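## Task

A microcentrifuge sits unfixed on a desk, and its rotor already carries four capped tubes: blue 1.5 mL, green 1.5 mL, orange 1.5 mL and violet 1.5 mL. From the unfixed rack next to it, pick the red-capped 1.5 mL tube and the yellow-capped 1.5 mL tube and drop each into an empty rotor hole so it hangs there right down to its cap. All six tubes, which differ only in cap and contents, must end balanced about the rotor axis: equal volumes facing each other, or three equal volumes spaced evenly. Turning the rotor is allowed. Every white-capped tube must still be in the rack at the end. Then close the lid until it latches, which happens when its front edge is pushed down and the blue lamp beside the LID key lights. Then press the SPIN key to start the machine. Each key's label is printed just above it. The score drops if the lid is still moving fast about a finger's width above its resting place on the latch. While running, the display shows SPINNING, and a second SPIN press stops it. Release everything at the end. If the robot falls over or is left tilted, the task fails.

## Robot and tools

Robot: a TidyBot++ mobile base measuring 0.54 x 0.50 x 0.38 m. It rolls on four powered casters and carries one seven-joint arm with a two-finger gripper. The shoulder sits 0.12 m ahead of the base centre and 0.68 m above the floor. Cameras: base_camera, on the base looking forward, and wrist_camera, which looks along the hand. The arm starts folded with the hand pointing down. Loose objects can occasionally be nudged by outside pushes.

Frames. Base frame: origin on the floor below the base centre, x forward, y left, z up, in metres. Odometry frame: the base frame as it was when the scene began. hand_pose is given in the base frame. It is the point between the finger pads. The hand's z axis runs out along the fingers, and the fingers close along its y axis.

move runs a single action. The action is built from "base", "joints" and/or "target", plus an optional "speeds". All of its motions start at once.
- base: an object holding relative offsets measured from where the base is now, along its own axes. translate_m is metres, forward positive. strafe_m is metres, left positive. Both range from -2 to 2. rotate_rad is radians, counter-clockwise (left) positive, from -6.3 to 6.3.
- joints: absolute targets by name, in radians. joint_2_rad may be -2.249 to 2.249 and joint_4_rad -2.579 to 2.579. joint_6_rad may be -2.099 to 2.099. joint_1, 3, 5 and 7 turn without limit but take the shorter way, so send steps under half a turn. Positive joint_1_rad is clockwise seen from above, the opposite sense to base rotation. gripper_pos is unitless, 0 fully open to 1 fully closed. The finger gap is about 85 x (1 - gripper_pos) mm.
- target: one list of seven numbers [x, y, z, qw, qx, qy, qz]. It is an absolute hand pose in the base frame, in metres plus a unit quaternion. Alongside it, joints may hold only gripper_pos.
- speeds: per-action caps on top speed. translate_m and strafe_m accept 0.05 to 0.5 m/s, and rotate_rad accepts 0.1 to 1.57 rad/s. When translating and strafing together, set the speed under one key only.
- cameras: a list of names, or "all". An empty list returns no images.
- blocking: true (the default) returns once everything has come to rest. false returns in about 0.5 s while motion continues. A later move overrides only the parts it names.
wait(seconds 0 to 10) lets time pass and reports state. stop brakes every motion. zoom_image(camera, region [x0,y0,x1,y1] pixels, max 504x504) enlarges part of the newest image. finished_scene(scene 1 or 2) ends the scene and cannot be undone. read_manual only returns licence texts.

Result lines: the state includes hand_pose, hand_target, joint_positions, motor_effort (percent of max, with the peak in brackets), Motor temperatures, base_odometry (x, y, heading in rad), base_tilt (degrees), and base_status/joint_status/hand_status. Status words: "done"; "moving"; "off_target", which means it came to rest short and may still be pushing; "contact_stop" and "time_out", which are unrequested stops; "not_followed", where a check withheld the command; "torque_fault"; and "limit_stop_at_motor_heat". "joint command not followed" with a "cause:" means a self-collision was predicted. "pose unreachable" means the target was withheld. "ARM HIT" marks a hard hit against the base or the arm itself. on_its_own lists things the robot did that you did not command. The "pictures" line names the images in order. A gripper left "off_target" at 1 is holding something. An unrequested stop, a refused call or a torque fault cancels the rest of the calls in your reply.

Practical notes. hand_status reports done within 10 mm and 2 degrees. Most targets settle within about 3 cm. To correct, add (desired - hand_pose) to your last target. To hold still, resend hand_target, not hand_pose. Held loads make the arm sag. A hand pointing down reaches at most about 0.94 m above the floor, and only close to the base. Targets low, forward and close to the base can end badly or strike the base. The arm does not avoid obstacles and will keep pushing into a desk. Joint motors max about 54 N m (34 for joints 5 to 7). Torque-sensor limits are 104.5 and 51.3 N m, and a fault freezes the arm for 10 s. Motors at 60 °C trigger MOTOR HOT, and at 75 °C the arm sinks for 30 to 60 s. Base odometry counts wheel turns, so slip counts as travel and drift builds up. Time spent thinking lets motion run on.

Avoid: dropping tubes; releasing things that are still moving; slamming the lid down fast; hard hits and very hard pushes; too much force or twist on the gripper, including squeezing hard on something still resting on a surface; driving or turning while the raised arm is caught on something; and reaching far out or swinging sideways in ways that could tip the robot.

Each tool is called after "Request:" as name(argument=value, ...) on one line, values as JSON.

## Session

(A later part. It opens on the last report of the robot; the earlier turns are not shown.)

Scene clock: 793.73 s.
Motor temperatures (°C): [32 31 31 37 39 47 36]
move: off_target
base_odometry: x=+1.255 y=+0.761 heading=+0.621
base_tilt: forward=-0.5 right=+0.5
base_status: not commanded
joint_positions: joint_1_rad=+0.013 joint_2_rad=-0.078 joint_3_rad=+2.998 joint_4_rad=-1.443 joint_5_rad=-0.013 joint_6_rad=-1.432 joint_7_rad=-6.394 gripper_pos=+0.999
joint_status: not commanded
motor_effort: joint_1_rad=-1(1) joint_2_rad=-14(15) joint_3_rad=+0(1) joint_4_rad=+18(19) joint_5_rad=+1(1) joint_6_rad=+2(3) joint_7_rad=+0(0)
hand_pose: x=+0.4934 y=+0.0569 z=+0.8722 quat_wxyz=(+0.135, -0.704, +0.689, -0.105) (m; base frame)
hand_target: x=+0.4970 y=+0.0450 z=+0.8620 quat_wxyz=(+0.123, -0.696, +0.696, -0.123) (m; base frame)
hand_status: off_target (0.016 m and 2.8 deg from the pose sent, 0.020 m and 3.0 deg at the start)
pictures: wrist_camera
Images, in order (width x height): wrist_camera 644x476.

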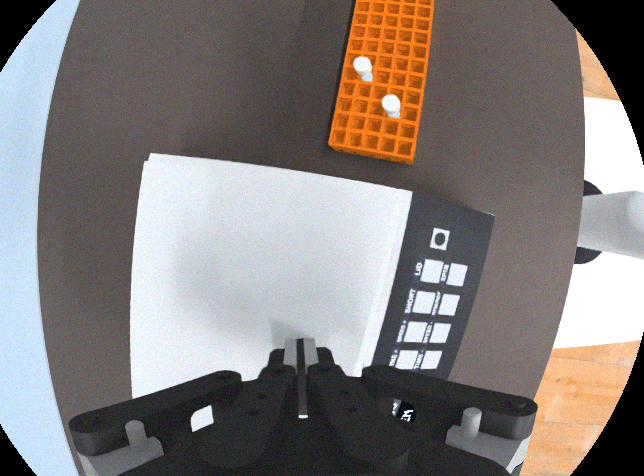

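Request:
move(target=[0.466,0.045,0.91,0,0.70,-0.714,0], cameras=["wrist_camera"])

Request:
move(target=[0.464,0.048,0.87,0,0.70,-0.714,0], cameras=["wrist_camera"])

Scene clock: 802.07 s.
Motor temperatures (°C): [32 31 31 37 39 47 36]
move: off_target
base_odometry: x=+1.255 y=+0.761 heading=+0.621
base_tilt: forward=-0.4 right=+0.5
base_status: not commanded
joint_positions: joint_1_rad=-0.209 joint_2_rad=+0.114 joint_3_rad=+3.254 joint_4_rad=-1.050 joint_5_rad=-0.013 joint_6_rad=-1.925 joint_7_rad=-6.394 gripper_pos=+0.999
joint_status: not commanded
motor_effort: joint_1_rad=+0(1) joint_2_rad=-20(21) joint_3_rad=+0(1) joint_4_rad=+17(20) joint_5_rad=+1(1) joint_6_rad=+0(3) joint_7_rad=+0(1)
hand_pose: x=+0.4706 y=+0.0425 z=+0.9134 quat_wxyz=(+0.021, -0.704, +0.710, -0.017) (m; base frame)
hand_target: x=+0.4660 y=+0.0450 z=+0.9100 quat_wxyz=(+0.000, -0.700, +0.714, +0.000) (m; base frame)
hand_status: off_target (0.006 m and 3.1 deg from the pose sent, 0.048 m and 19.8 deg at the start)
pictures: wrist_camera
Images, in order (width x height): wrist_camera 644x476.

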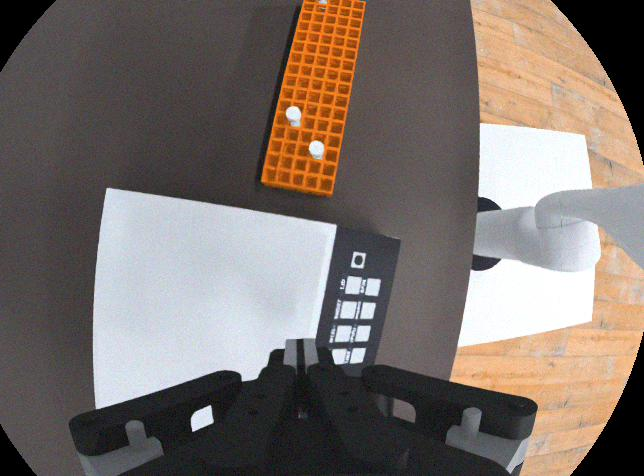

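Scene clock: 803.20 s.
Motor temperatures (°C): [32 31 31 37 39 47 36]
move: done
base_odometry: x=+1.255 y=+0.761 heading=+0.621
base_tilt: forward=-0.4 right=+0.5
base_status: not commanded
joint_positions: joint_1_rad=-0.209 joint_2_rad=+0.113 joint_3_rad=+3.240 joint_4_rad=-1.181 joint_5_rad=-0.013 joint_6_rad=-1.873 joint_7_rad=-6.394 gripper_pos=+0.999
joint_status: not commanded
motor_effort: joint_1_rad=-1(1) joint_2_rad=-21(21) joint_3_rad=+0(1) joint_4_rad=+17(18) joint_5_rad=+1(1) joint_6_rad=-1(1) joint_7_rad=+0(0)
hand_pose: x=+0.4589 y=+0.0455 z=+0.8746 quat_wxyz=(-0.009, -0.708, +0.706, +0.008) (m; base frame)
hand_target: x=+0.4640 y=+0.0480 z=+0.8700 quat_wxyz=(+0.000, -0.700, +0.714, +0.000) (m; base frame)
hand_status: done (0.007 m and 2.0 deg from the pose sent, 0.044 m and 3.1 deg at the start)
pictures: wrist_camera
Images, in order (width x height): wrist_camera 644x476.

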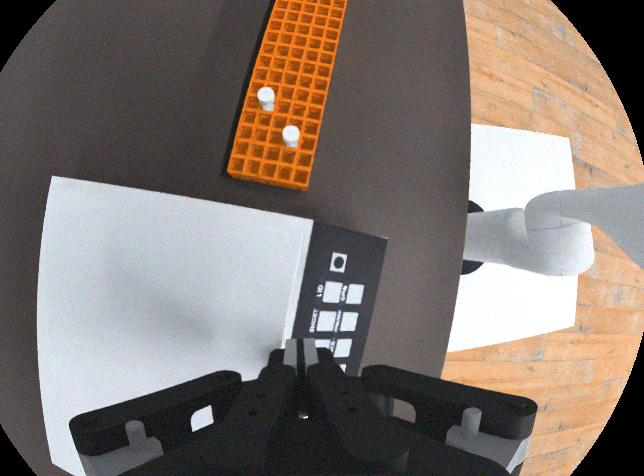

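Request:
move(target=[0.482,0.048,0.885,0,0.70,-0.714,0], cameras=["wrist_camera"])

Request:
zoom_image(camera="wrist_camera", region=[200, 180, 440, 420])

Scene clock: 813.97 s.
Motor temperatures (°C): [32 31 31 37 39 47 36]
move: done
base_odometry: x=+1.255 y=+0.761 heading=+0.621
base_tilt: forward=-0.4 right=+0.6
base_status: not commanded
joint_positions: joint_1_rad=-0.223 joint_2_rad=+0.131 joint_3_rad=+3.272 joint_4_rad=-1.109 joint_5_rad=-0.013 joint_6_rad=-1.874 joint_7_rad=-6.394 gripper_pos=+0.999
joint_status: not commanded
motor_effort: joint_1_rad=+0(1) joint_2_rad=-21(21) joint_3_rad=+1(1) joint_4_rad=+17(18) joint_5_rad=+1(1) joint_6_rad=+0(1) joint_7_rad=+0(0)
hand_pose: x=+0.4788 y=+0.0427 z=+0.8899 quat_wxyz=(+0.010, -0.702, +0.712, -0.011) (m; base frame)
hand_target: x=+0.4820 y=+0.0480 z=+0.8850 quat_wxyz=(+0.000, -0.700, +0.714, +0.000) (m; base frame)
hand_status: done (0.008 m and 1.7 deg from the pose sent, 0.025 m and 2.0 deg at the start)
pictures: wrist_camera
Images, in order (width x height): wrist_camera 644x476.

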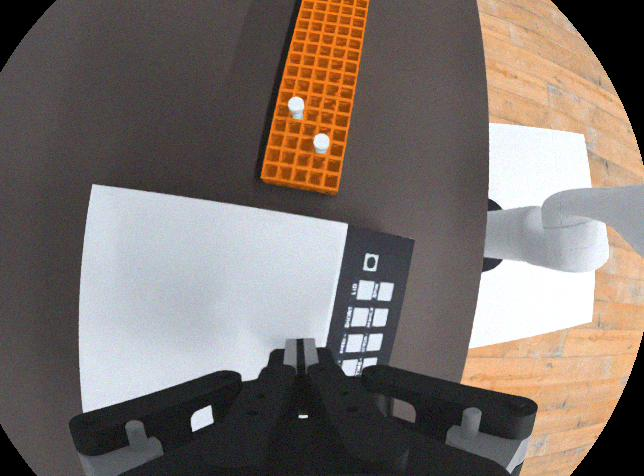

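Scaled by 2.100.

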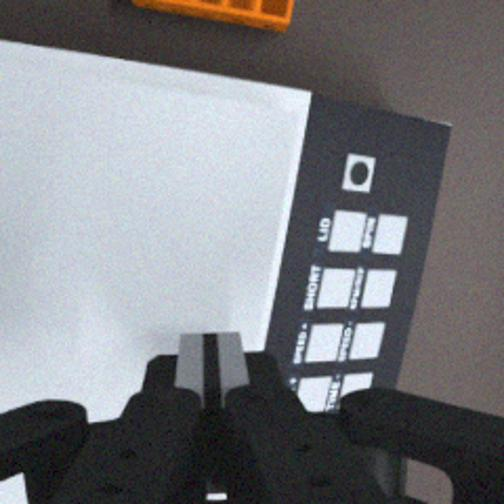

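Request:
move(target=[0.482,0.050,0.868,0,0.70,-0.714,0], cameras=[])

Request:
move(target=[0.480,0.050,0.855,0,0.70,-0.714,0], cameras=["wrist_camera"])

Request:
zoom_image(camera="wrist_camera", region=[200, 180, 440, 420])

Scene clock: 823.30 s.
Motor temperatures (°C): [32 31 31 37 39 47 36]
move: off_target
base_odometry: x=+1.255 y=+0.761 heading=+0.621
base_tilt: forward=-0.4 right=+0.5
base_status: not commanded
joint_positions: joint_1_rad=-0.223 joint_2_rad=+0.131 joint_3_rad=+3.272 joint_4_rad=-1.144 joint_5_rad=-0.013 joint_6_rad=-1.861 joint_7_rad=-6.394 gripper_pos=+0.999
joint_status: not commanded
motor_effort: joint_1_rad=+0(0) joint_2_rad=-21(22) joint_3_rad=+0(1) joint_4_rad=+17(18) joint_5_rad=+1(1) joint_6_rad=+0(1) joint_7_rad=+0(0)
hand_pose: x=+0.4753 y=+0.0422 z=+0.8794 quat_wxyz=(+0.001, -0.702, +0.712, -0.004) (m; base frame)
hand_target: x=+0.4820 y=+0.0500 z=+0.8680 quat_wxyz=(+0.000, -0.700, +0.714, +0.000) (m; base frame)
hand_status: off_target (0.015 m and 0.6 deg from the pose sent, 0.023 m and 1.7 deg at the start)
pictures: none
No camera images: "cameras" was empty.

Scene clock: 824.07 s.
Motor temperatures (°C): [32 31 31 37 39 47 36]
move: off_target
base_odometry: x=+1.255 y=+0.761 heading=+0.621
base_tilt: forward=-0.4 right=+0.5
base_status: not commanded
joint_positions: joint_1_rad=-0.223 joint_2_rad=+0.122 joint_3_rad=+3.269 joint_4_rad=-1.182 joint_5_rad=-0.013 joint_6_rad=-1.832 joint_7_rad=-6.394 gripper_pos=+0.999
joint_status: not commanded
motor_effort: joint_1_rad=+0(2) joint_2_rad=-17(21) joint_3_rad=-1(1) joint_4_rad=+14(17) joint_5_rad=+0(1) joint_6_rad=+0(1) joint_7_rad=+0(1)
hand_pose: x=+0.4741 y=+0.0426 z=+0.8712 quat_wxyz=(+0.002, -0.703, +0.711, -0.003) (m; base frame)
hand_target: x=+0.4800 y=+0.0500 z=+0.8550 quat_wxyz=(+0.000, -0.700, +0.714, +0.000) (m; base frame)
hand_status: off_target (0.019 m and 0.6 deg from the pose sent, 0.026 m and 0.6 deg at the start)
pictures: wrist_camera
Images, in order (width x height): wrist_camera 644x476.

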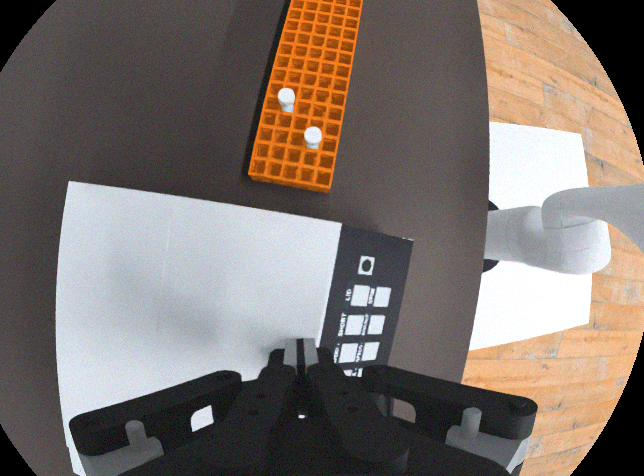

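Scaled by 2.100.

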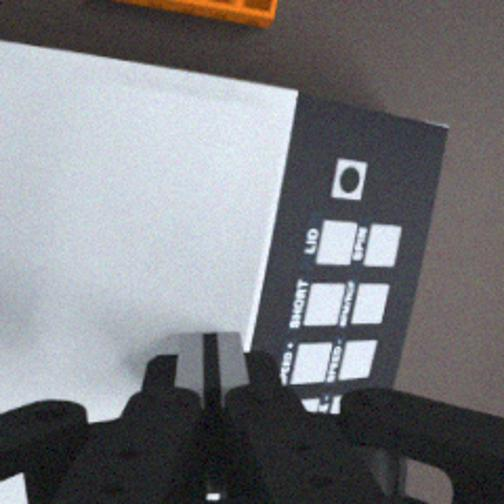

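Contact; push more.

Request:
move(target=[0.481,0.050,0.842,0,0.70,-0.714,0], cameras=[])

Request:
move(target=[0.481,0.050,0.828,0,0.70,-0.714,0], cameras=["wrist_camera"])

Request:
zoom_image(camera="wrist_camera", region=[200, 180, 440, 420])

Scene clock: 829.23 s.
Motor temperatures (°C): [32 31 31 37 39 47 36]
move: off_target
base_odometry: x=+1.255 y=+0.761 heading=+0.621
base_tilt: forward=-0.4 right=+0.5
base_status: not commanded
joint_positions: joint_1_rad=-0.223 joint_2_rad=+0.103 joint_3_rad=+3.267 joint_4_rad=-1.214 joint_5_rad=-0.013 joint_6_rad=-1.799 joint_7_rad=-6.394 gripper_pos=+0.999
joint_status: not commanded
motor_effort: joint_1_rad=-1(2) joint_2_rad=-13(17) joint_3_rad=-1(1) joint_4_rad=+13(15) joint_5_rad=-1(1) joint_6_rad=+1(2) joint_7_rad=+0(0)
hand_pose: x=+0.4733 y=+0.0426 z=+0.8682 quat_wxyz=(+0.010, -0.704, +0.711, -0.008) (m; base frame)
hand_target: x=+0.4810 y=+0.0500 z=+0.8420 quat_wxyz=(+0.000, -0.700, +0.714, +0.000) (m; base frame)
hand_status: off_target (0.028 m and 1.6 deg from the pose sent, 0.031 m and 0.6 deg at the start)
pictures: none
No camera images: "cameras" was empty.

Scene clock: 829.97 s.
Motor temperatures (°C): [32 31 31 37 39 47 36]
move: off_target
base_odometry: x=+1.255 y=+0.761 heading=+0.621
base_tilt: forward=-0.4 right=+0.5
base_status: not commanded
joint_positions: joint_1_rad=-0.223 joint_2_rad=+0.078 joint_3_rad=+3.264 joint_4_rad=-1.250 joint_5_rad=-0.013 joint_6_rad=-1.760 joint_7_rad=-6.394 gripper_pos=+0.999
joint_status: not commanded
motor_effort: joint_1_rad=-1(2) joint_2_rad=-7(14) joint_3_rad=-1(1) joint_4_rad=+10(13) joint_5_rad=-1(1) joint_6_rad=+3(3) joint_7_rad=+0(0)
hand_pose: x=+0.4726 y=+0.0427 z=+0.8661 quat_wxyz=(+0.022, -0.704, +0.710, -0.016) (m; base frame)
hand_target: x=+0.4810 y=+0.0500 z=+0.8280 quat_wxyz=(+0.000, -0.700, +0.714, +0.000) (m; base frame)
hand_status: off_target (0.040 m and 3.2 deg from the pose sent, 0.042 m and 1.6 deg at the start)
pictures: wrist_camera
Images, in order (width x height): wrist_camera 644x476.

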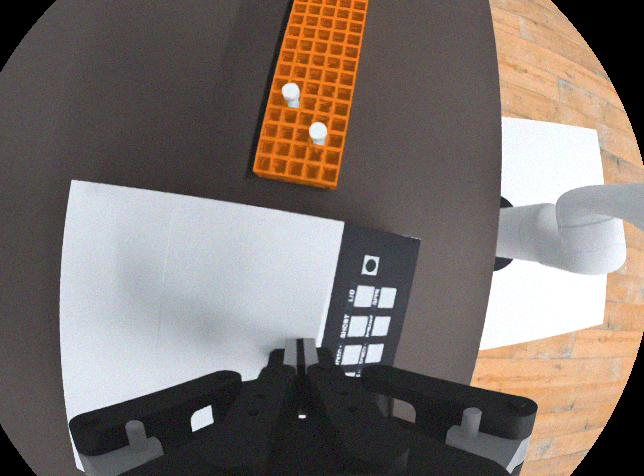

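Scaled by 2.100.

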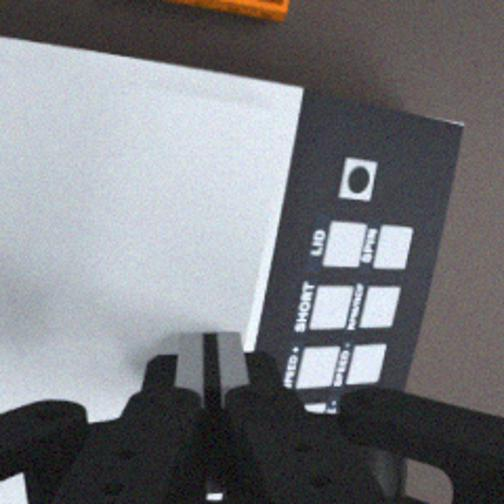

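Request:
move(target=[0.481,0.050,0.812,0,0.70,-0.714,0], cameras=[])

Request:
move(target=[0.481,0.050,0.796,0,0.70,-0.714,0], cameras=["wrist_camera"])

Request:
zoom_image(camera="wrist_camera", region=[200, 180, 440, 420])

Scene clock: 837.80 s.
Motor temperatures (°C): [32 31 31 36 39 47 36]
move: off_target
base_odometry: x=+1.255 y=+0.761 heading=+0.621
base_tilt: forward=-0.5 right=+0.6
base_status: not commanded
joint_positions: joint_1_rad=-0.222 joint_2_rad=+0.049 joint_3_rad=+3.261 joint_4_rad=-1.288 joint_5_rad=-0.013 joint_6_rad=-1.715 joint_7_rad=-6.394 gripper_pos=+0.999
joint_status: not commanded
motor_effort: joint_1_rad=-1(2) joint_2_rad=-1(8) joint_3_rad=-1(2) joint_4_rad=+7(10) joint_5_rad=-1(2) joint_6_rad=+5(5) joint_7_rad=+0(0)
hand_pose: x=+0.4719 y=+0.0430 z=+0.8646 quat_wxyz=(+0.037, -0.704, +0.708, -0.025) (m; base frame)
hand_target: x=+0.4810 y=+0.0500 z=+0.8120 quat_wxyz=(+0.000, -0.700, +0.714, +0.000) (m; base frame)
hand_status: off_target (0.054 m and 5.2 deg from the pose sent, 0.055 m and 3.2 deg at the start)
pictures: none
No camera images: "cameras" was empty.

Scene clock: 838.53 s.
Motor temperatures (°C): [32 31 31 36 39 47 36]
move: off_target
base_odometry: x=+1.255 y=+0.761 heading=+0.621
base_tilt: forward=-0.5 right=+0.6
base_status: not commanded
joint_positions: joint_1_rad=-0.221 joint_2_rad=+0.021 joint_3_rad=+3.258 joint_4_rad=-1.324 joint_5_rad=-0.013 joint_6_rad=-1.672 joint_7_rad=-6.394 gripper_pos=+0.999
joint_status: not commanded
motor_effort: joint_1_rad=-2(2) joint_2_rad=+5(5) joint_3_rad=-1(2) joint_4_rad=+4(7) joint_5_rad=-1(2) joint_6_rad=+7(7) joint_7_rad=+0(0)
hand_pose: x=+0.4714 y=+0.0429 z=+0.8641 quat_wxyz=(+0.052, -0.704, +0.707, -0.035) (m; base frame)
hand_target: x=+0.4810 y=+0.0500 z=+0.7960 quat_wxyz=(+0.000, -0.700, +0.714, +0.000) (m; base frame)
hand_status: off_target (0.069 m and 7.2 deg from the pose sent, 0.070 m and 5.2 deg at the start)
pictures: wrist_camera
Images, in order (width x height): wrist_camera 644x476.

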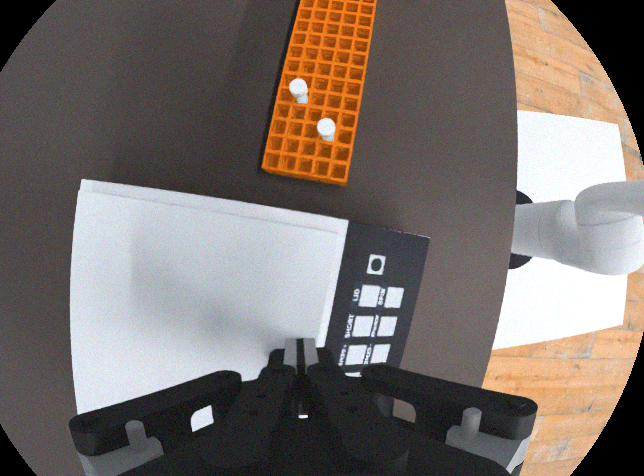

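Scaled by 2.100.

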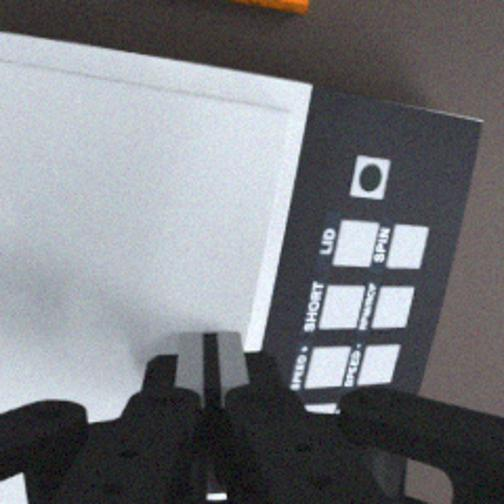

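Request:
move(target=[0.475,0.048,0.86,0,0.70,-0.714,0], cameras=[])

Request:
move(target=[0.43,0.14,0.95,0.01,0.705,-0.709,-0.006], cameras=["wrist_camera"])

Request:
zoom_image(camera="wrist_camera", region=[220, 200, 440, 420])

Scene clock: 845.77 s.
Motor temperatures (°C): [32 31 31 36 38 47 36]
move: off_target
base_odometry: x=+1.255 y=+0.761 heading=+0.621
base_tilt: forward=-0.4 right=+0.5
base_status: not commanded
joint_positions: joint_1_rad=-0.221 joint_2_rad=+0.094 joint_3_rad=+3.257 joint_4_rad=-1.234 joint_5_rad=-0.013 joint_6_rad=-1.753 joint_7_rad=-6.394 gripper_pos=+0.999
joint_status: not commanded
motor_effort: joint_1_rad=+0(2) joint_2_rad=-19(19) joint_3_rad=+0(2) joint_4_rad=+17(17) joint_5_rad=+1(1) joint_6_rad=+0(7) joint_7_rad=+0(0)
hand_pose: x=+0.4807 y=+0.0458 z=+0.8658 quat_wxyz=(+0.024, -0.706, +0.708, -0.018) (m; base frame)
hand_target: x=+0.4750 y=+0.0480 z=+0.8600 quat_wxyz=(+0.000, -0.700, +0.714, +0.000) (m; base frame)
hand_status: off_target (0.008 m and 3.7 deg from the pose sent, 0.007 m and 7.2 deg at the start)
pictures: none
No camera images: "cameras" was empty.

Scene clock: 847.30 s.
Motor temperatures (°C): [32 31 31 36 38 47 36]
move: off_target
base_odometry: x=+1.255 y=+0.761 heading=+0.621
base_tilt: forward=-0.4 right=+0.6
base_status: not commanded
joint_positions: joint_1_rad=-0.476 joint_2_rad=+0.161 joint_3_rad=+3.257 joint_4_rad=-0.842 joint_5_rad=-0.013 joint_6_rad=-2.055 joint_7_rad=-6.634 gripper_pos=+0.999
joint_status: not commanded
motor_effort: joint_1_rad=+0(1) joint_2_rad=-21(22) joint_3_rad=+0(1) joint_4_rad=+16(18) joint_5_rad=+1(1) joint_6_rad=+1(1) joint_7_rad=+0(0)
hand_pose: x=+0.4516 y=+0.1369 z=+0.9557 quat_wxyz=(+0.037, -0.713, +0.700, -0.021) (m; base frame)
hand_target: x=+0.4436 y=+0.1457 z=+0.9500 quat_wxyz=(+0.012, -0.705, +0.709, -0.003) (m; base frame)
hand_status: off_target (0.023 m and 6.3 deg from the pose sent, 0.136 m and 4.9 deg at the start; a joint's target at an end of its range on 38 of 38 steps)
pictures: wrist_camera
Images, in order (width x height): wrist_camera 644x476.

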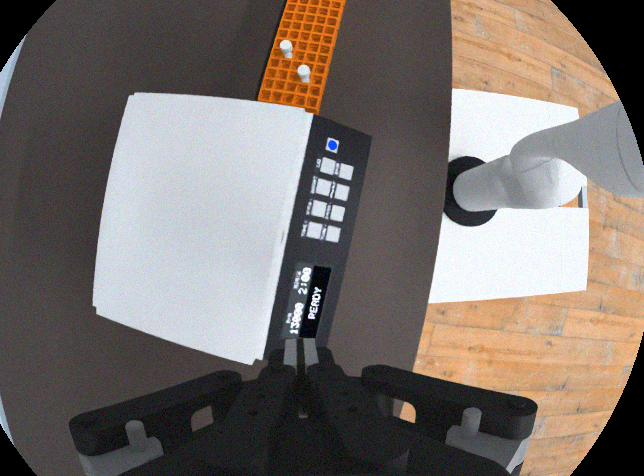

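Scaled by 2.291.

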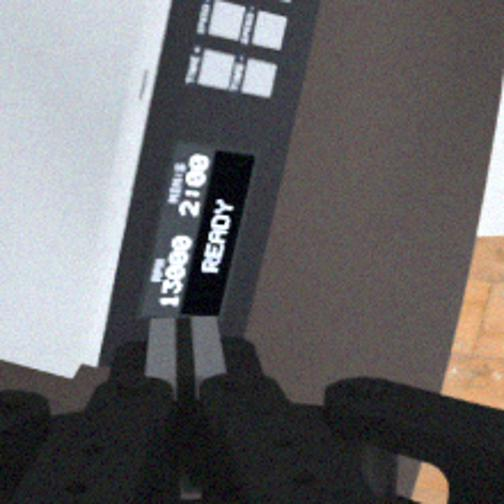

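Request:
move(target=[0.43,0.03,0.90,0,0.70,-0.714,0], cameras=[])

Request:
move(target=[0.415,0.026,0.86,0,0.70,-0.714,0], cameras=["wrist_camera"])

Request:
zoom_image(camera="wrist_camera", region=[210, 260, 360, 390])

Scene clock: 859.67 s.
Motor temperatures (°C): [32 31 31 36 38 47 36]
move: off_target
base_odometry: x=+1.255 y=+0.761 heading=+0.621
base_tilt: forward=-0.4 right=+0.5
base_status: not commanded
joint_positions: joint_1_rad=-0.134 joint_2_rad=+0.052 joint_3_rad=+3.188 joint_4_rad=-1.147 joint_5_rad=-0.013 joint_6_rad=-1.972 joint_7_rad=-6.442 gripper_pos=+0.999
joint_status: not commanded
motor_effort: joint_1_rad=+0(2) joint_2_rad=-17(22) joint_3_rad=+0(1) joint_4_rad=+17(17) joint_5_rad=+1(1) joint_6_rad=-1(1) joint_7_rad=+0(0)
hand_pose: x=+0.4233 y=+0.0322 z=+0.9051 quat_wxyz=(-0.009, -0.683, +0.730, +0.013) (m; base frame)
hand_target: x=+0.4300 y=+0.0300 z=+0.9000 quat_wxyz=(+0.000, -0.700, +0.714, +0.000) (m; base frame)
hand_status: off_target (0.009 m and 3.2 deg from the pose sent, 0.123 m and 5.3 deg at the start)
pictures: none
No camera images: "cameras" was empty.

Scene clock: 860.83 s.
Motor temperatures (°C): [32 31 31 36 38 47 36]
move: off_target
base_odometry: x=+1.255 y=+0.761 heading=+0.621
base_tilt: forward=-0.4 right=+0.5
base_status: not commanded
joint_positions: joint_1_rad=-0.052 joint_2_rad=-0.006 joint_3_rad=+3.114 joint_4_rad=-1.344 joint_5_rad=-0.013 joint_6_rad=-1.841 joint_7_rad=-6.431 gripper_pos=+0.999
joint_status: not commanded
motor_effort: joint_1_rad=+0(1) joint_2_rad=-16(18) joint_3_rad=+0(1) joint_4_rad=+17(18) joint_5_rad=+1(1) joint_6_rad=-1(1) joint_7_rad=+0(0)
hand_pose: x=+0.4090 y=+0.0286 z=+0.8641 quat_wxyz=(-0.011, -0.684, +0.730, +0.016) (m; base frame)
hand_target: x=+0.4150 y=+0.0260 z=+0.8600 quat_wxyz=(+0.000, -0.700, +0.714, +0.000) (m; base frame)
hand_status: off_target (0.008 m and 3.4 deg from the pose sent, 0.046 m and 3.2 deg at the start)
pictures: wrist_camera
Images, in order (width x height): wrist_camera 644x476.

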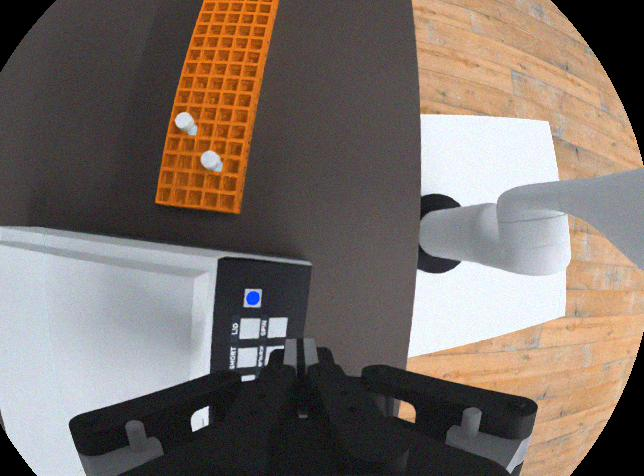

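Scaled by 3.360.

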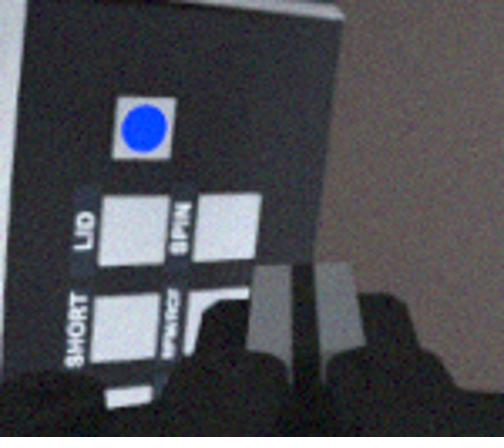

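Request:
move(target=[0.432,0.026,0.848,0,0.70,-0.714,0], cameras=["wrist_camera"])

Request:
zoom_image(camera="wrist_camera", region=[210, 260, 360, 390])

Scene clock: 867.27 s.
Motor temperatures (°C): [32 31 31 36 38 47 36]
move: off_target
base_odometry: x=+1.255 y=+0.761 heading=+0.621
base_tilt: forward=-0.4 right=+0.6
base_status: not commanded
joint_positions: joint_1_rad=-0.070 joint_2_rad=-0.002 joint_3_rad=+3.132 joint_4_rad=-1.349 joint_5_rad=-0.013 joint_6_rad=-1.796 joint_7_rad=-6.428 gripper_pos=+0.999
joint_status: not commanded
motor_effort: joint_1_rad=+0(1) joint_2_rad=-17(18) joint_3_rad=+0(1) joint_4_rad=+18(18) joint_5_rad=+1(1) joint_6_rad=+0(1) joint_7_rad=+0(0)
hand_pose: x=+0.4226 y=+0.0293 z=+0.8612 quat_wxyz=(+0.003, -0.684, +0.729, +0.005) (m; base frame)
hand_target: x=+0.4320 y=+0.0260 z=+0.8480 quat_wxyz=(+0.000, -0.700, +0.714, +0.000) (m; base frame)
hand_status: off_target (0.017 m and 2.6 deg from the pose sent, 0.028 m and 3.4 deg at the start)
pictures: wrist_camera
Images, in order (width x height): wrist_camera 644x476.

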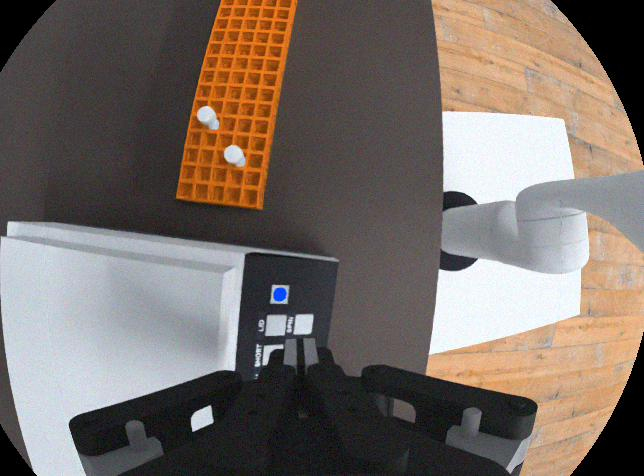

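Scaled by 3.360.

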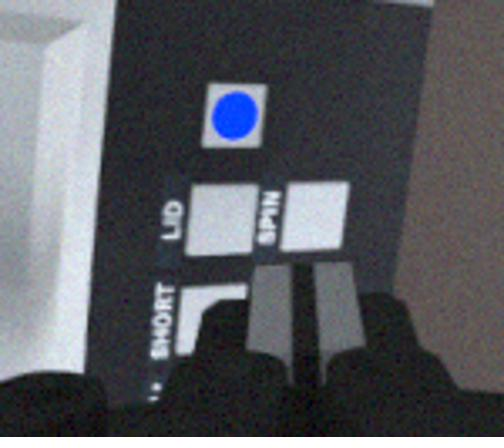

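Request:
move(target=[0.432,0.026,0.825,0,0.70,-0.714,0], cameras=["wrist_camera"])

Request:
zoom_image(camera="wrist_camera", region=[210, 260, 360, 390])

Scene clock: 874.87 s.
Motor temperatures (°C): [32 31 31 36 38 47 36]
move: off_target
base_odometry: x=+1.255 y=+0.761 heading=+0.621
base_tilt: forward=-0.4 right=+0.5
base_status: not commanded
joint_positions: joint_1_rad=-0.069 joint_2_rad=-0.002 joint_3_rad=+3.132 joint_4_rad=-1.435 joint_5_rad=-0.013 joint_6_rad=-1.725 joint_7_rad=-6.428 gripper_pos=+0.999
joint_status: not commanded
motor_effort: joint_1_rad=+0(1) joint_2_rad=-17(18) joint_3_rad=+0(0) joint_4_rad=+18(19) joint_5_rad=+1(1) joint_6_rad=+0(1) joint_7_rad=+0(0)
hand_pose: x=+0.4229 y=+0.0294 z=+0.8346 quat_wxyz=(-0.002, -0.684, +0.729, +0.010) (m; base frame)
hand_target: x=+0.4320 y=+0.0260 z=+0.8250 quat_wxyz=(+0.000, -0.700, +0.714, +0.000) (m; base frame)
hand_status: off_target (0.014 m and 2.8 deg from the pose sent, 0.038 m and 2.6 deg at the start)
pictures: wrist_camera
Images, in order (width x height): wrist_camera 644x476.

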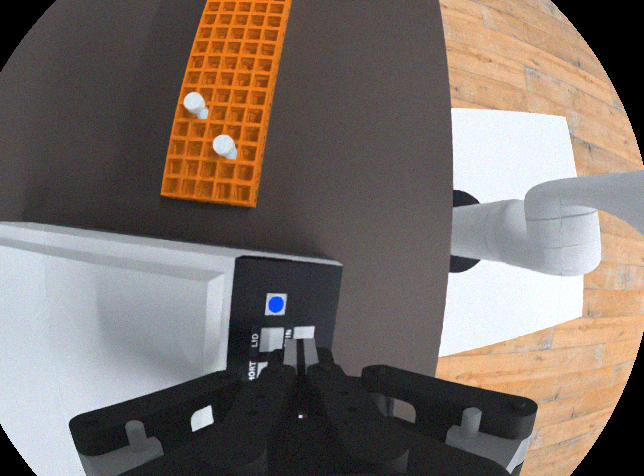

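Scaled by 3.360.

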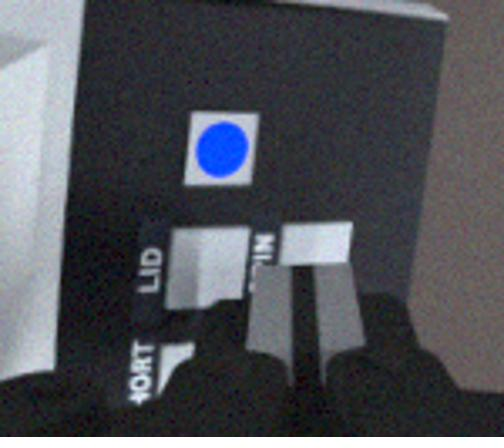

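Request:
move(target=[0.431,0.026,0.808,0,0.70,-0.714,0], cameras=["wrist_camera"])

Request:
zoom_image(camera="wrist_camera", region=[210, 260, 360, 390])

Scene clock: 882.70 s.
Motor temperatures (°C): [32 31 31 36 38 47 36]
move: off_target
base_odometry: x=+1.255 y=+0.761 heading=+0.621
base_tilt: forward=-0.4 right=+0.5
base_status: not commanded
joint_positions: joint_1_rad=-0.069 joint_2_rad=-0.010 joint_3_rad=+3.132 joint_4_rad=-1.492 joint_5_rad=-0.013 joint_6_rad=-1.669 joint_7_rad=-6.428 gripper_pos=+0.999
joint_status: not commanded
motor_effort: joint_1_rad=+0(1) joint_2_rad=-13(18) joint_3_rad=+0(1) joint_4_rad=+16(18) joint_5_rad=+1(1) joint_6_rad=+0(2) joint_7_rad=+0(0)
hand_pose: x=+0.4233 y=+0.0294 z=+0.8192 quat_wxyz=(+0.000, -0.684, +0.730, +0.008) (m; base frame)
hand_target: x=+0.4310 y=+0.0260 z=+0.8080 quat_wxyz=(+0.000, -0.700, +0.714, +0.000) (m; base frame)
hand_status: off_target (0.014 m and 2.7 deg from the pose sent, 0.028 m and 2.8 deg at the start)
pictures: wrist_camera
Images, in order (width x height): wrist_camera 644x476.

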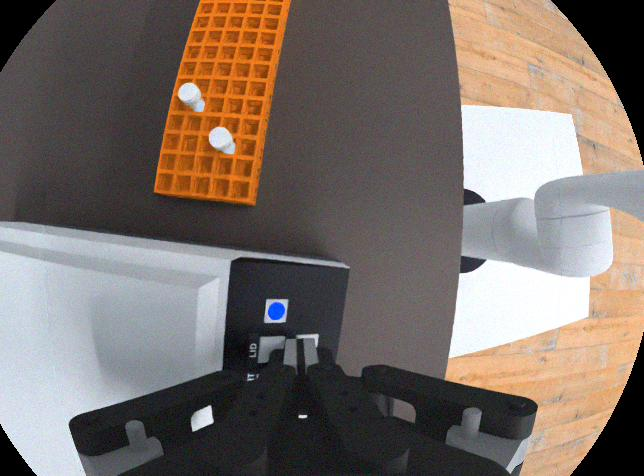

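Scaled by 3.360.

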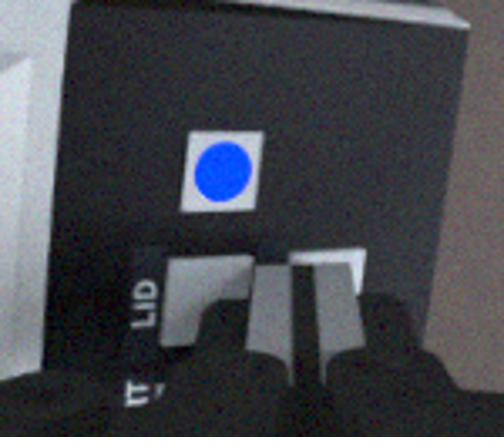

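Request:
move(target=[0.415,0.026,0.832,0,0.70,-0.714,0], cameras=["wrist_camera"])

Request:
zoom_image(camera="wrist_camera", region=[210, 260, 360, 390])

Scene clock: 889.97 s.
Motor temperatures (°C): [32 31 31 36 38 46 36]
move: off_target
base_odometry: x=+1.255 y=+0.761 heading=+0.621
base_tilt: forward=-0.4 right=+0.5
base_status: not commanded
joint_positions: joint_1_rad=-0.032 joint_2_rad=-0.021 joint_3_rad=+3.095 joint_4_rad=-1.484 joint_5_rad=-0.013 joint_6_rad=-1.687 joint_7_rad=-6.428 gripper_pos=+0.999
joint_status: not commanded
motor_effort: joint_1_rad=+0(1) joint_2_rad=-16(18) joint_3_rad=+0(1) joint_4_rad=+18(19) joint_5_rad=+1(1) joint_6_rad=+0(1) joint_7_rad=+0(0)
hand_pose: x=+0.4181 y=+0.0291 z=+0.8251 quat_wxyz=(+0.001, -0.684, +0.729, +0.007) (m; base frame)
hand_target: x=+0.4150 y=+0.0260 z=+0.8320 quat_wxyz=(+0.000, -0.700, +0.714, +0.000) (m; base frame)
hand_status: off_target (0.008 m and 2.7 deg from the pose sent, 0.016 m and 2.7 deg at the start)
pictures: wrist_camera
Images, in order (width x height): wrist_camera 644x476.

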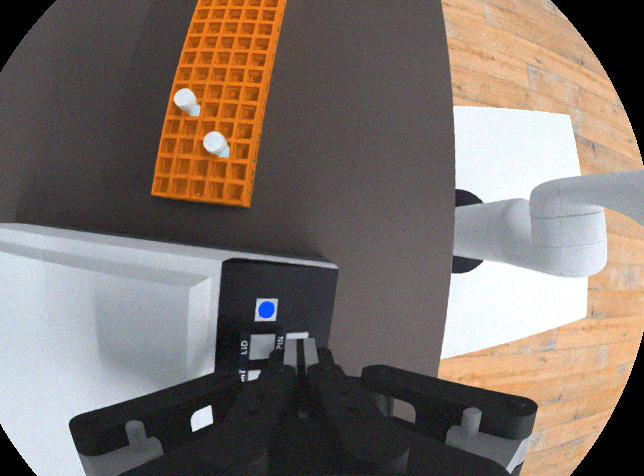

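Scaled by 3.360.

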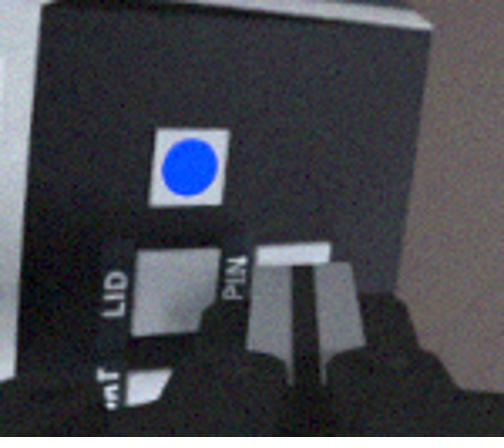

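Request:
move(target=[0.420,0.025,0.806,0,0.70,-0.714,0], cameras=["wrist_camera"])

Request:
zoom_image(camera="wrist_camera", region=[210, 260, 360, 390])

Scene clock: 897.07 s.
Motor temperatures (°C): [32 31 31 36 38 46 36]
move: off_target
base_odometry: x=+1.255 y=+0.761 heading=+0.621
base_tilt: forward=-0.4 right=+0.5
base_status: not commanded
joint_positions: joint_1_rad=-0.032 joint_2_rad=-0.028 joint_3_rad=+3.095 joint_4_rad=-1.521 joint_5_rad=-0.013 joint_6_rad=-1.659 joint_7_rad=-6.426 gripper_pos=+0.999
joint_status: not commanded
motor_effort: joint_1_rad=+0(1) joint_2_rad=-14(16) joint_3_rad=+1(1) joint_4_rad=+17(18) joint_5_rad=+1(2) joint_6_rad=+0(2) joint_7_rad=+0(0)
hand_pose: x=+0.4153 y=+0.0289 z=+0.8155 quat_wxyz=(+0.000, -0.685, +0.729, +0.008) (m; base frame)
hand_target: x=+0.4200 y=+0.0250 z=+0.8060 quat_wxyz=(+0.000, -0.700, +0.714, +0.000) (m; base frame)
hand_status: off_target (0.011 m and 2.6 deg from the pose sent, 0.020 m and 2.7 deg at the start)
pictures: wrist_camera
Images, in order (width x height): wrist_camera 644x476.

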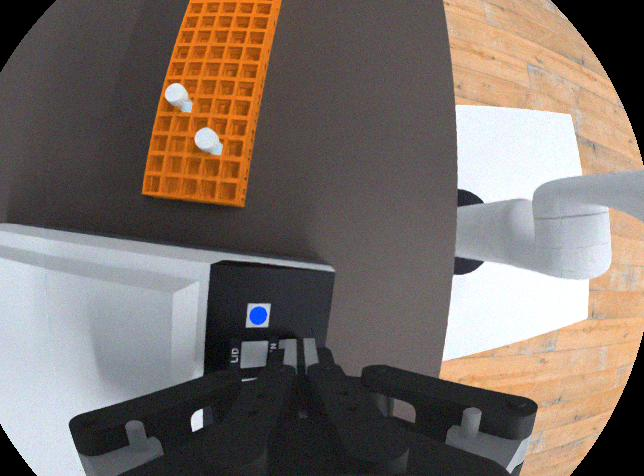

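Scaled by 3.360.

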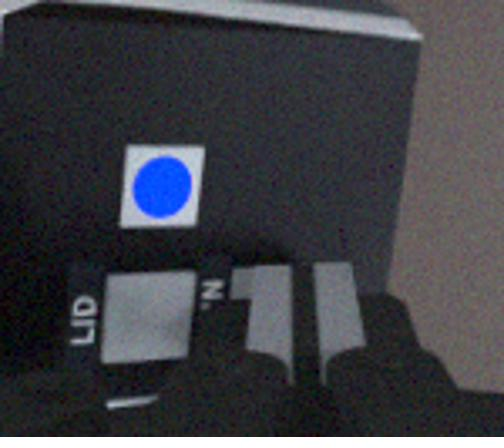

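Request:
move(target=[0.423,0.025,0.793,0,0.70,-0.714,0], cameras=["wrist_camera"])

Request:
move(target=[0.420,0.025,0.85,0,0.70,-0.714,0], cameras=[])

Request:
move(target=[0.42,0.16,0.96,0.01,0.705,-0.709,-0.006], cameras=["wrist_camera"])

Request:
zoom_image(camera="wrist_camera", region=[220, 200, 440, 420])

Scene clock: 907.60 s.
Motor temperatures (°C): [32 31 31 36 38 46 36]
move: off_target
base_odometry: x=+1.255 y=+0.761 heading=+0.621
base_tilt: forward=-0.4 right=+0.5
base_status: not commanded
joint_positions: joint_1_rad=-0.032 joint_2_rad=-0.042 joint_3_rad=+3.095 joint_4_rad=-1.539 joint_5_rad=-0.013 joint_6_rad=-1.637 joint_7_rad=-6.425 gripper_pos=+0.999
joint_status: not commanded
motor_effort: joint_1_rad=+0(1) joint_2_rad=-8(14) joint_3_rad=+0(0) joint_4_rad=+14(17) joint_5_rad=+0(1) joint_6_rad=+3(3) joint_7_rad=+0(0)
hand_pose: x=+0.4155 y=+0.0290 z=+0.8141 quat_wxyz=(+0.006, -0.685, +0.729, +0.002) (m; base frame)
hand_target: x=+0.4230 y=+0.0250 z=+0.7930 quat_wxyz=(+0.000, -0.700, +0.714, +0.000) (m; base frame)
hand_status: off_target (0.023 m and 2.6 deg from the pose sent, 0.024 m and 2.6 deg at the start)
pictures: wrist_camera
Images, in order (width x height): wrist_camera 644x476.

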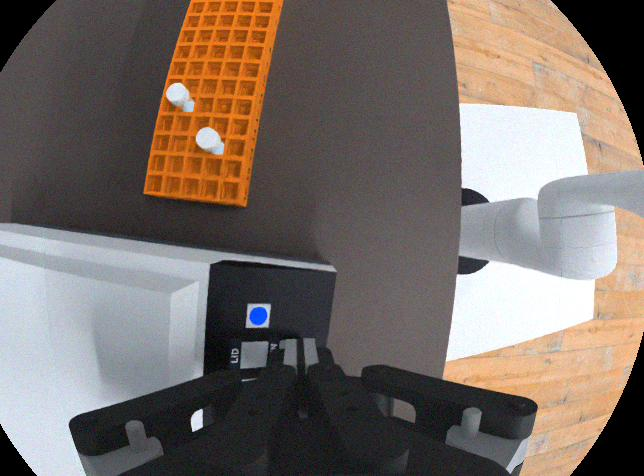

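Scene clock: 908.77 s.
Motor temperatures (°C): [32 31 31 36 38 46 36]
move: off_target
base_odometry: x=+1.255 y=+0.761 heading=+0.621
base_tilt: forward=-0.4 right=+0.5
base_status: not commanded
joint_positions: joint_1_rad=-0.032 joint_2_rad=-0.028 joint_3_rad=+3.095 joint_4_rad=-1.417 joint_5_rad=-0.013 joint_6_rad=-1.712 joint_7_rad=-6.425 gripper_pos=+0.999
joint_status: not commanded
motor_effort: joint_1_rad=+0(1) joint_2_rad=-16(17) joint_3_rad=+0(1) joint_4_rad=+18(19) joint_5_rad=+0(1) joint_6_rad=+0(4) joint_7_rad=+0(0)
hand_pose: x=+0.4271 y=+0.0299 z=+0.8480 quat_wxyz=(+0.019, -0.685, +0.728, -0.008) (m; base frame)
hand_target: x=+0.4200 y=+0.0250 z=+0.8500 quat_wxyz=(+0.000, -0.700, +0.714, +0.000) (m; base frame)
hand_status: off_target (0.009 m and 3.4 deg from the pose sent, 0.036 m and 2.6 deg at the start)
pictures: none
No camera images: "cameras" was empty.

Scene clock: 910.63 s.
Motor temperatures (°C): [32 31 31 36 38 46 36]
move: off_target
base_odometry: x=+1.255 y=+0.761 heading=+0.621
base_tilt: forward=-0.4 right=+0.5
base_status: not commanded
joint_positions: joint_1_rad=-0.539 joint_2_rad=+0.180 joint_3_rad=+3.243 joint_4_rad=-0.782 joint_5_rad=-0.013 joint_6_rad=-2.055 joint_7_rad=-6.697 gripper_pos=+0.999
joint_status: not commanded
motor_effort: joint_1_rad=+0(1) joint_2_rad=-21(22) joint_3_rad=+0(1) joint_4_rad=+16(19) joint_5_rad=+1(1) joint_6_rad=+1(1) joint_7_rad=+0(0)
hand_pose: x=+0.4519 y=+0.1677 z=+0.9667 quat_wxyz=(+0.057, -0.717, +0.694, -0.025) (m; base frame)
hand_target: x=+0.4454 y=+0.1725 z=+0.9607 quat_wxyz=(+0.033, -0.705, +0.709, -0.008) (m; base frame)
hand_status: off_target (0.034 m and 8.8 deg from the pose sent, 0.172 m and 4.9 deg at the start; a joint's target at an end of its range on 48 of 48 steps)
pictures: wrist_camera
Images, in order (width x height): wrist_camera 644x476.

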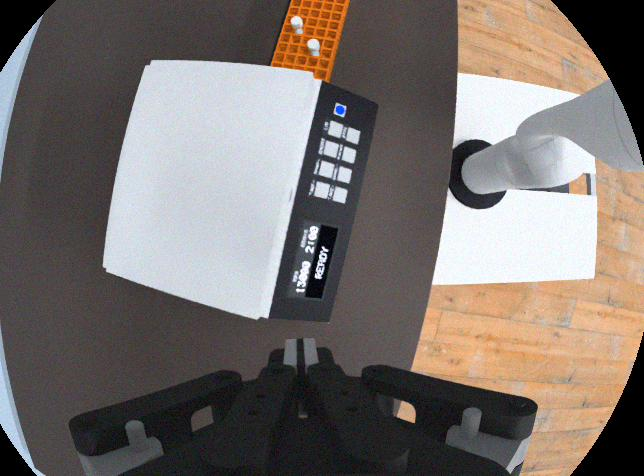

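Scaled by 2.291.

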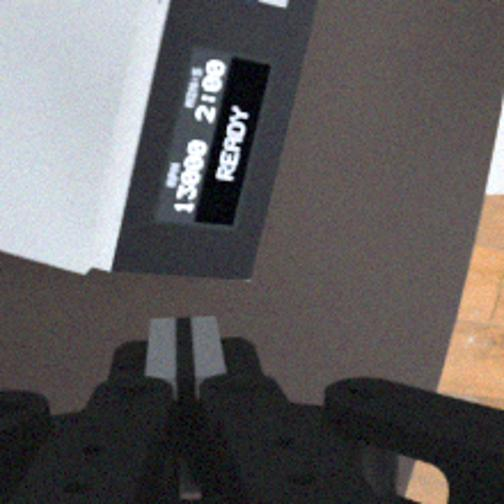

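Request:
move(target=[0.428,0.024,0.86,0,0.71,-0.704,0], cameras=[])

Request:
move(target=[0.426,0.022,0.83,0,0.71,-0.704,0], cameras=["wrist_camera"])

Request:
zoom_image(camera="wrist_camera", region=[210, 260, 360, 390])

Scene clock: 924.67 s.
Motor temperatures (°C): [32 31 31 36 38 46 36]
move: off_target
base_odometry: x=+1.255 y=+0.761 heading=+0.621
base_tilt: forward=-0.4 right=+0.6
base_status: not commanded
joint_positions: joint_1_rad=-0.080 joint_2_rad=+0.021 joint_3_rad=+3.151 joint_4_rad=-1.315 joint_5_rad=-0.013 joint_6_rad=-1.840 joint_7_rad=-6.398 gripper_pos=+0.999
joint_status: not commanded
motor_effort: joint_1_rad=+0(1) joint_2_rad=-17(22) joint_3_rad=+0(1) joint_4_rad=+17(18) joint_5_rad=+0(1) joint_6_rad=-1(1) joint_7_rad=+0(1)
hand_pose: x=+0.4220 y=+0.0269 z=+0.8645 quat_wxyz=(-0.009, -0.693, +0.721, +0.016) (m; base frame)
hand_target: x=+0.4280 y=+0.0240 z=+0.8600 quat_wxyz=(+0.000, -0.710, +0.704, +0.000) (m; base frame)
hand_status: off_target (0.008 m and 3.5 deg from the pose sent, 0.181 m and 7.3 deg at the start)
pictures: none
No camera images: "cameras" was empty.

Scene clock: 925.63 s.
Motor temperatures (°C): [32 31 31 36 38 46 36]
move: off_target
base_odometry: x=+1.255 y=+0.761 heading=+0.621
base_tilt: forward=-0.4 right=+0.5
base_status: not commanded
joint_positions: joint_1_rad=-0.060 joint_2_rad=+0.005 joint_3_rad=+3.136 joint_4_rad=-1.431 joint_5_rad=-0.013 joint_6_rad=-1.743 joint_7_rad=-6.388 gripper_pos=+0.999
joint_status: not commanded
motor_effort: joint_1_rad=+0(1) joint_2_rad=-17(18) joint_3_rad=+0(1) joint_4_rad=+18(18) joint_5_rad=+0(1) joint_6_rad=+0(1) joint_7_rad=+0(0)
hand_pose: x=+0.4199 y=+0.0251 z=+0.8338 quat_wxyz=(-0.010, -0.694, +0.720, +0.017) (m; base frame)
hand_target: x=+0.4260 y=+0.0220 z=+0.8300 quat_wxyz=(+0.000, -0.710, +0.704, +0.000) (m; base frame)
hand_status: off_target (0.008 m and 3.5 deg from the pose sent, 0.035 m and 3.5 deg at the start)
pictures: wrist_camera
Images, in order (width x height): wrist_camera 644x476.

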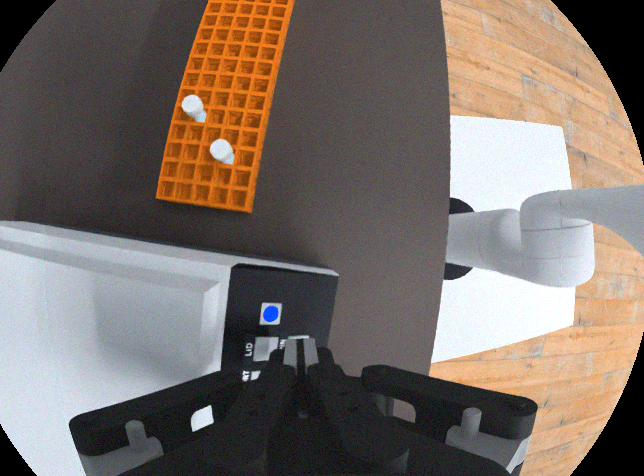

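Scaled by 3.360.

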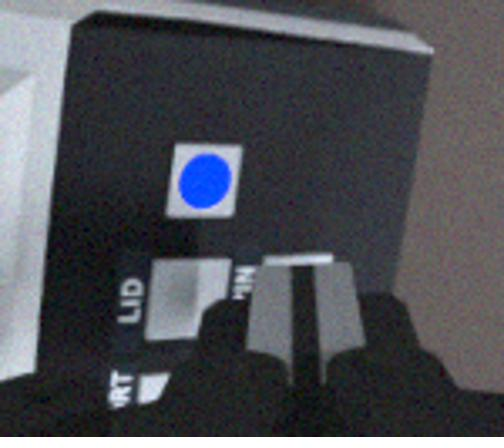

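Request:
move(target=[0.429,0.022,0.81,0,0.71,-0.704,0], cameras=[])

Request:
move(target=[0.429,0.022,0.792,0,0.71,-0.704,0], cameras=["wrist_camera"])

Request:
zoom_image(camera="wrist_camera", region=[210, 260, 360, 390])

Scene clock: 934.13 s.
Motor temperatures (°C): [32 31 31 36 38 46 36]
move: off_target
base_odometry: x=+1.255 y=+0.761 heading=+0.621
base_tilt: forward=-0.4 right=+0.5
base_status: not commanded
joint_positions: joint_1_rad=-0.059 joint_2_rad=-0.009 joint_3_rad=+3.135 joint_4_rad=-1.490 joint_5_rad=-0.013 joint_6_rad=-1.677 joint_7_rad=-6.387 gripper_pos=+0.999
joint_status: not commanded
motor_effort: joint_1_rad=+0(1) joint_2_rad=-15(18) joint_3_rad=+0(1) joint_4_rad=+17(18) joint_5_rad=+0(1) joint_6_rad=+0(3) joint_7_rad=+0(0)
hand_pose: x=+0.4220 y=+0.0252 z=+0.8194 quat_wxyz=(-0.002, -0.694, +0.720, +0.010) (m; base frame)
hand_target: x=+0.4290 y=+0.0220 z=+0.8100 quat_wxyz=(+0.000, -0.710, +0.704, +0.000) (m; base frame)
hand_status: off_target (0.012 m and 2.9 deg from the pose sent, 0.026 m and 3.5 deg at the start)
pictures: none
No camera images: "cameras" was empty.

Scene clock: 934.90 s.
Motor temperatures (°C): [32 31 31 36 38 46 36]
move: off_target
base_odometry: x=+1.255 y=+0.761 heading=+0.621
base_tilt: forward=-0.4 right=+0.5
base_status: not commanded
joint_positions: joint_1_rad=-0.056 joint_2_rad=-0.037 joint_3_rad=+3.133 joint_4_rad=-1.521 joint_5_rad=-0.013 joint_6_rad=-1.638 joint_7_rad=-6.387 gripper_pos=+0.999
joint_status: not commanded
motor_effort: joint_1_rad=+0(1) joint_2_rad=-6(15) joint_3_rad=+0(1) joint_4_rad=+13(17) joint_5_rad=+0(1) joint_6_rad=+3(3) joint_7_rad=+0(0)
hand_pose: x=+0.4217 y=+0.0252 z=+0.8184 quat_wxyz=(+0.012, -0.693, +0.720, -0.002) (m; base frame)
hand_target: x=+0.4290 y=+0.0220 z=+0.7920 quat_wxyz=(+0.000, -0.710, +0.704, +0.000) (m; base frame)
hand_status: off_target (0.028 m and 3.0 deg from the pose sent, 0.028 m and 2.9 deg at the start)
pictures: wrist_camera
Images, in order (width x height): wrist_camera 644x476.

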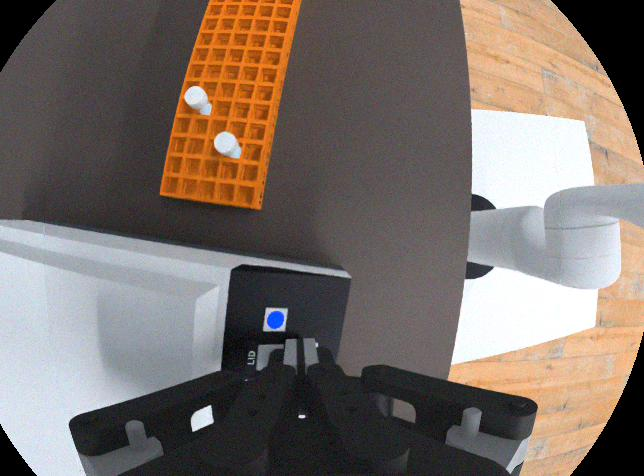

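Scaled by 3.360.

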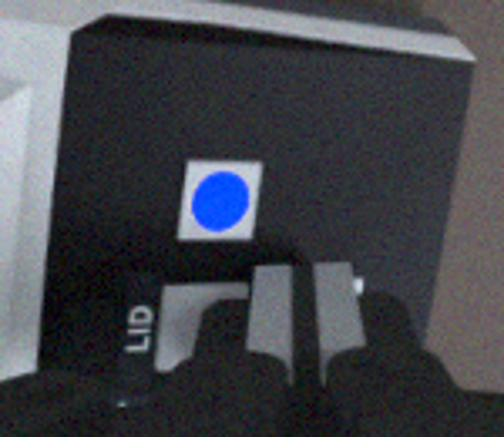

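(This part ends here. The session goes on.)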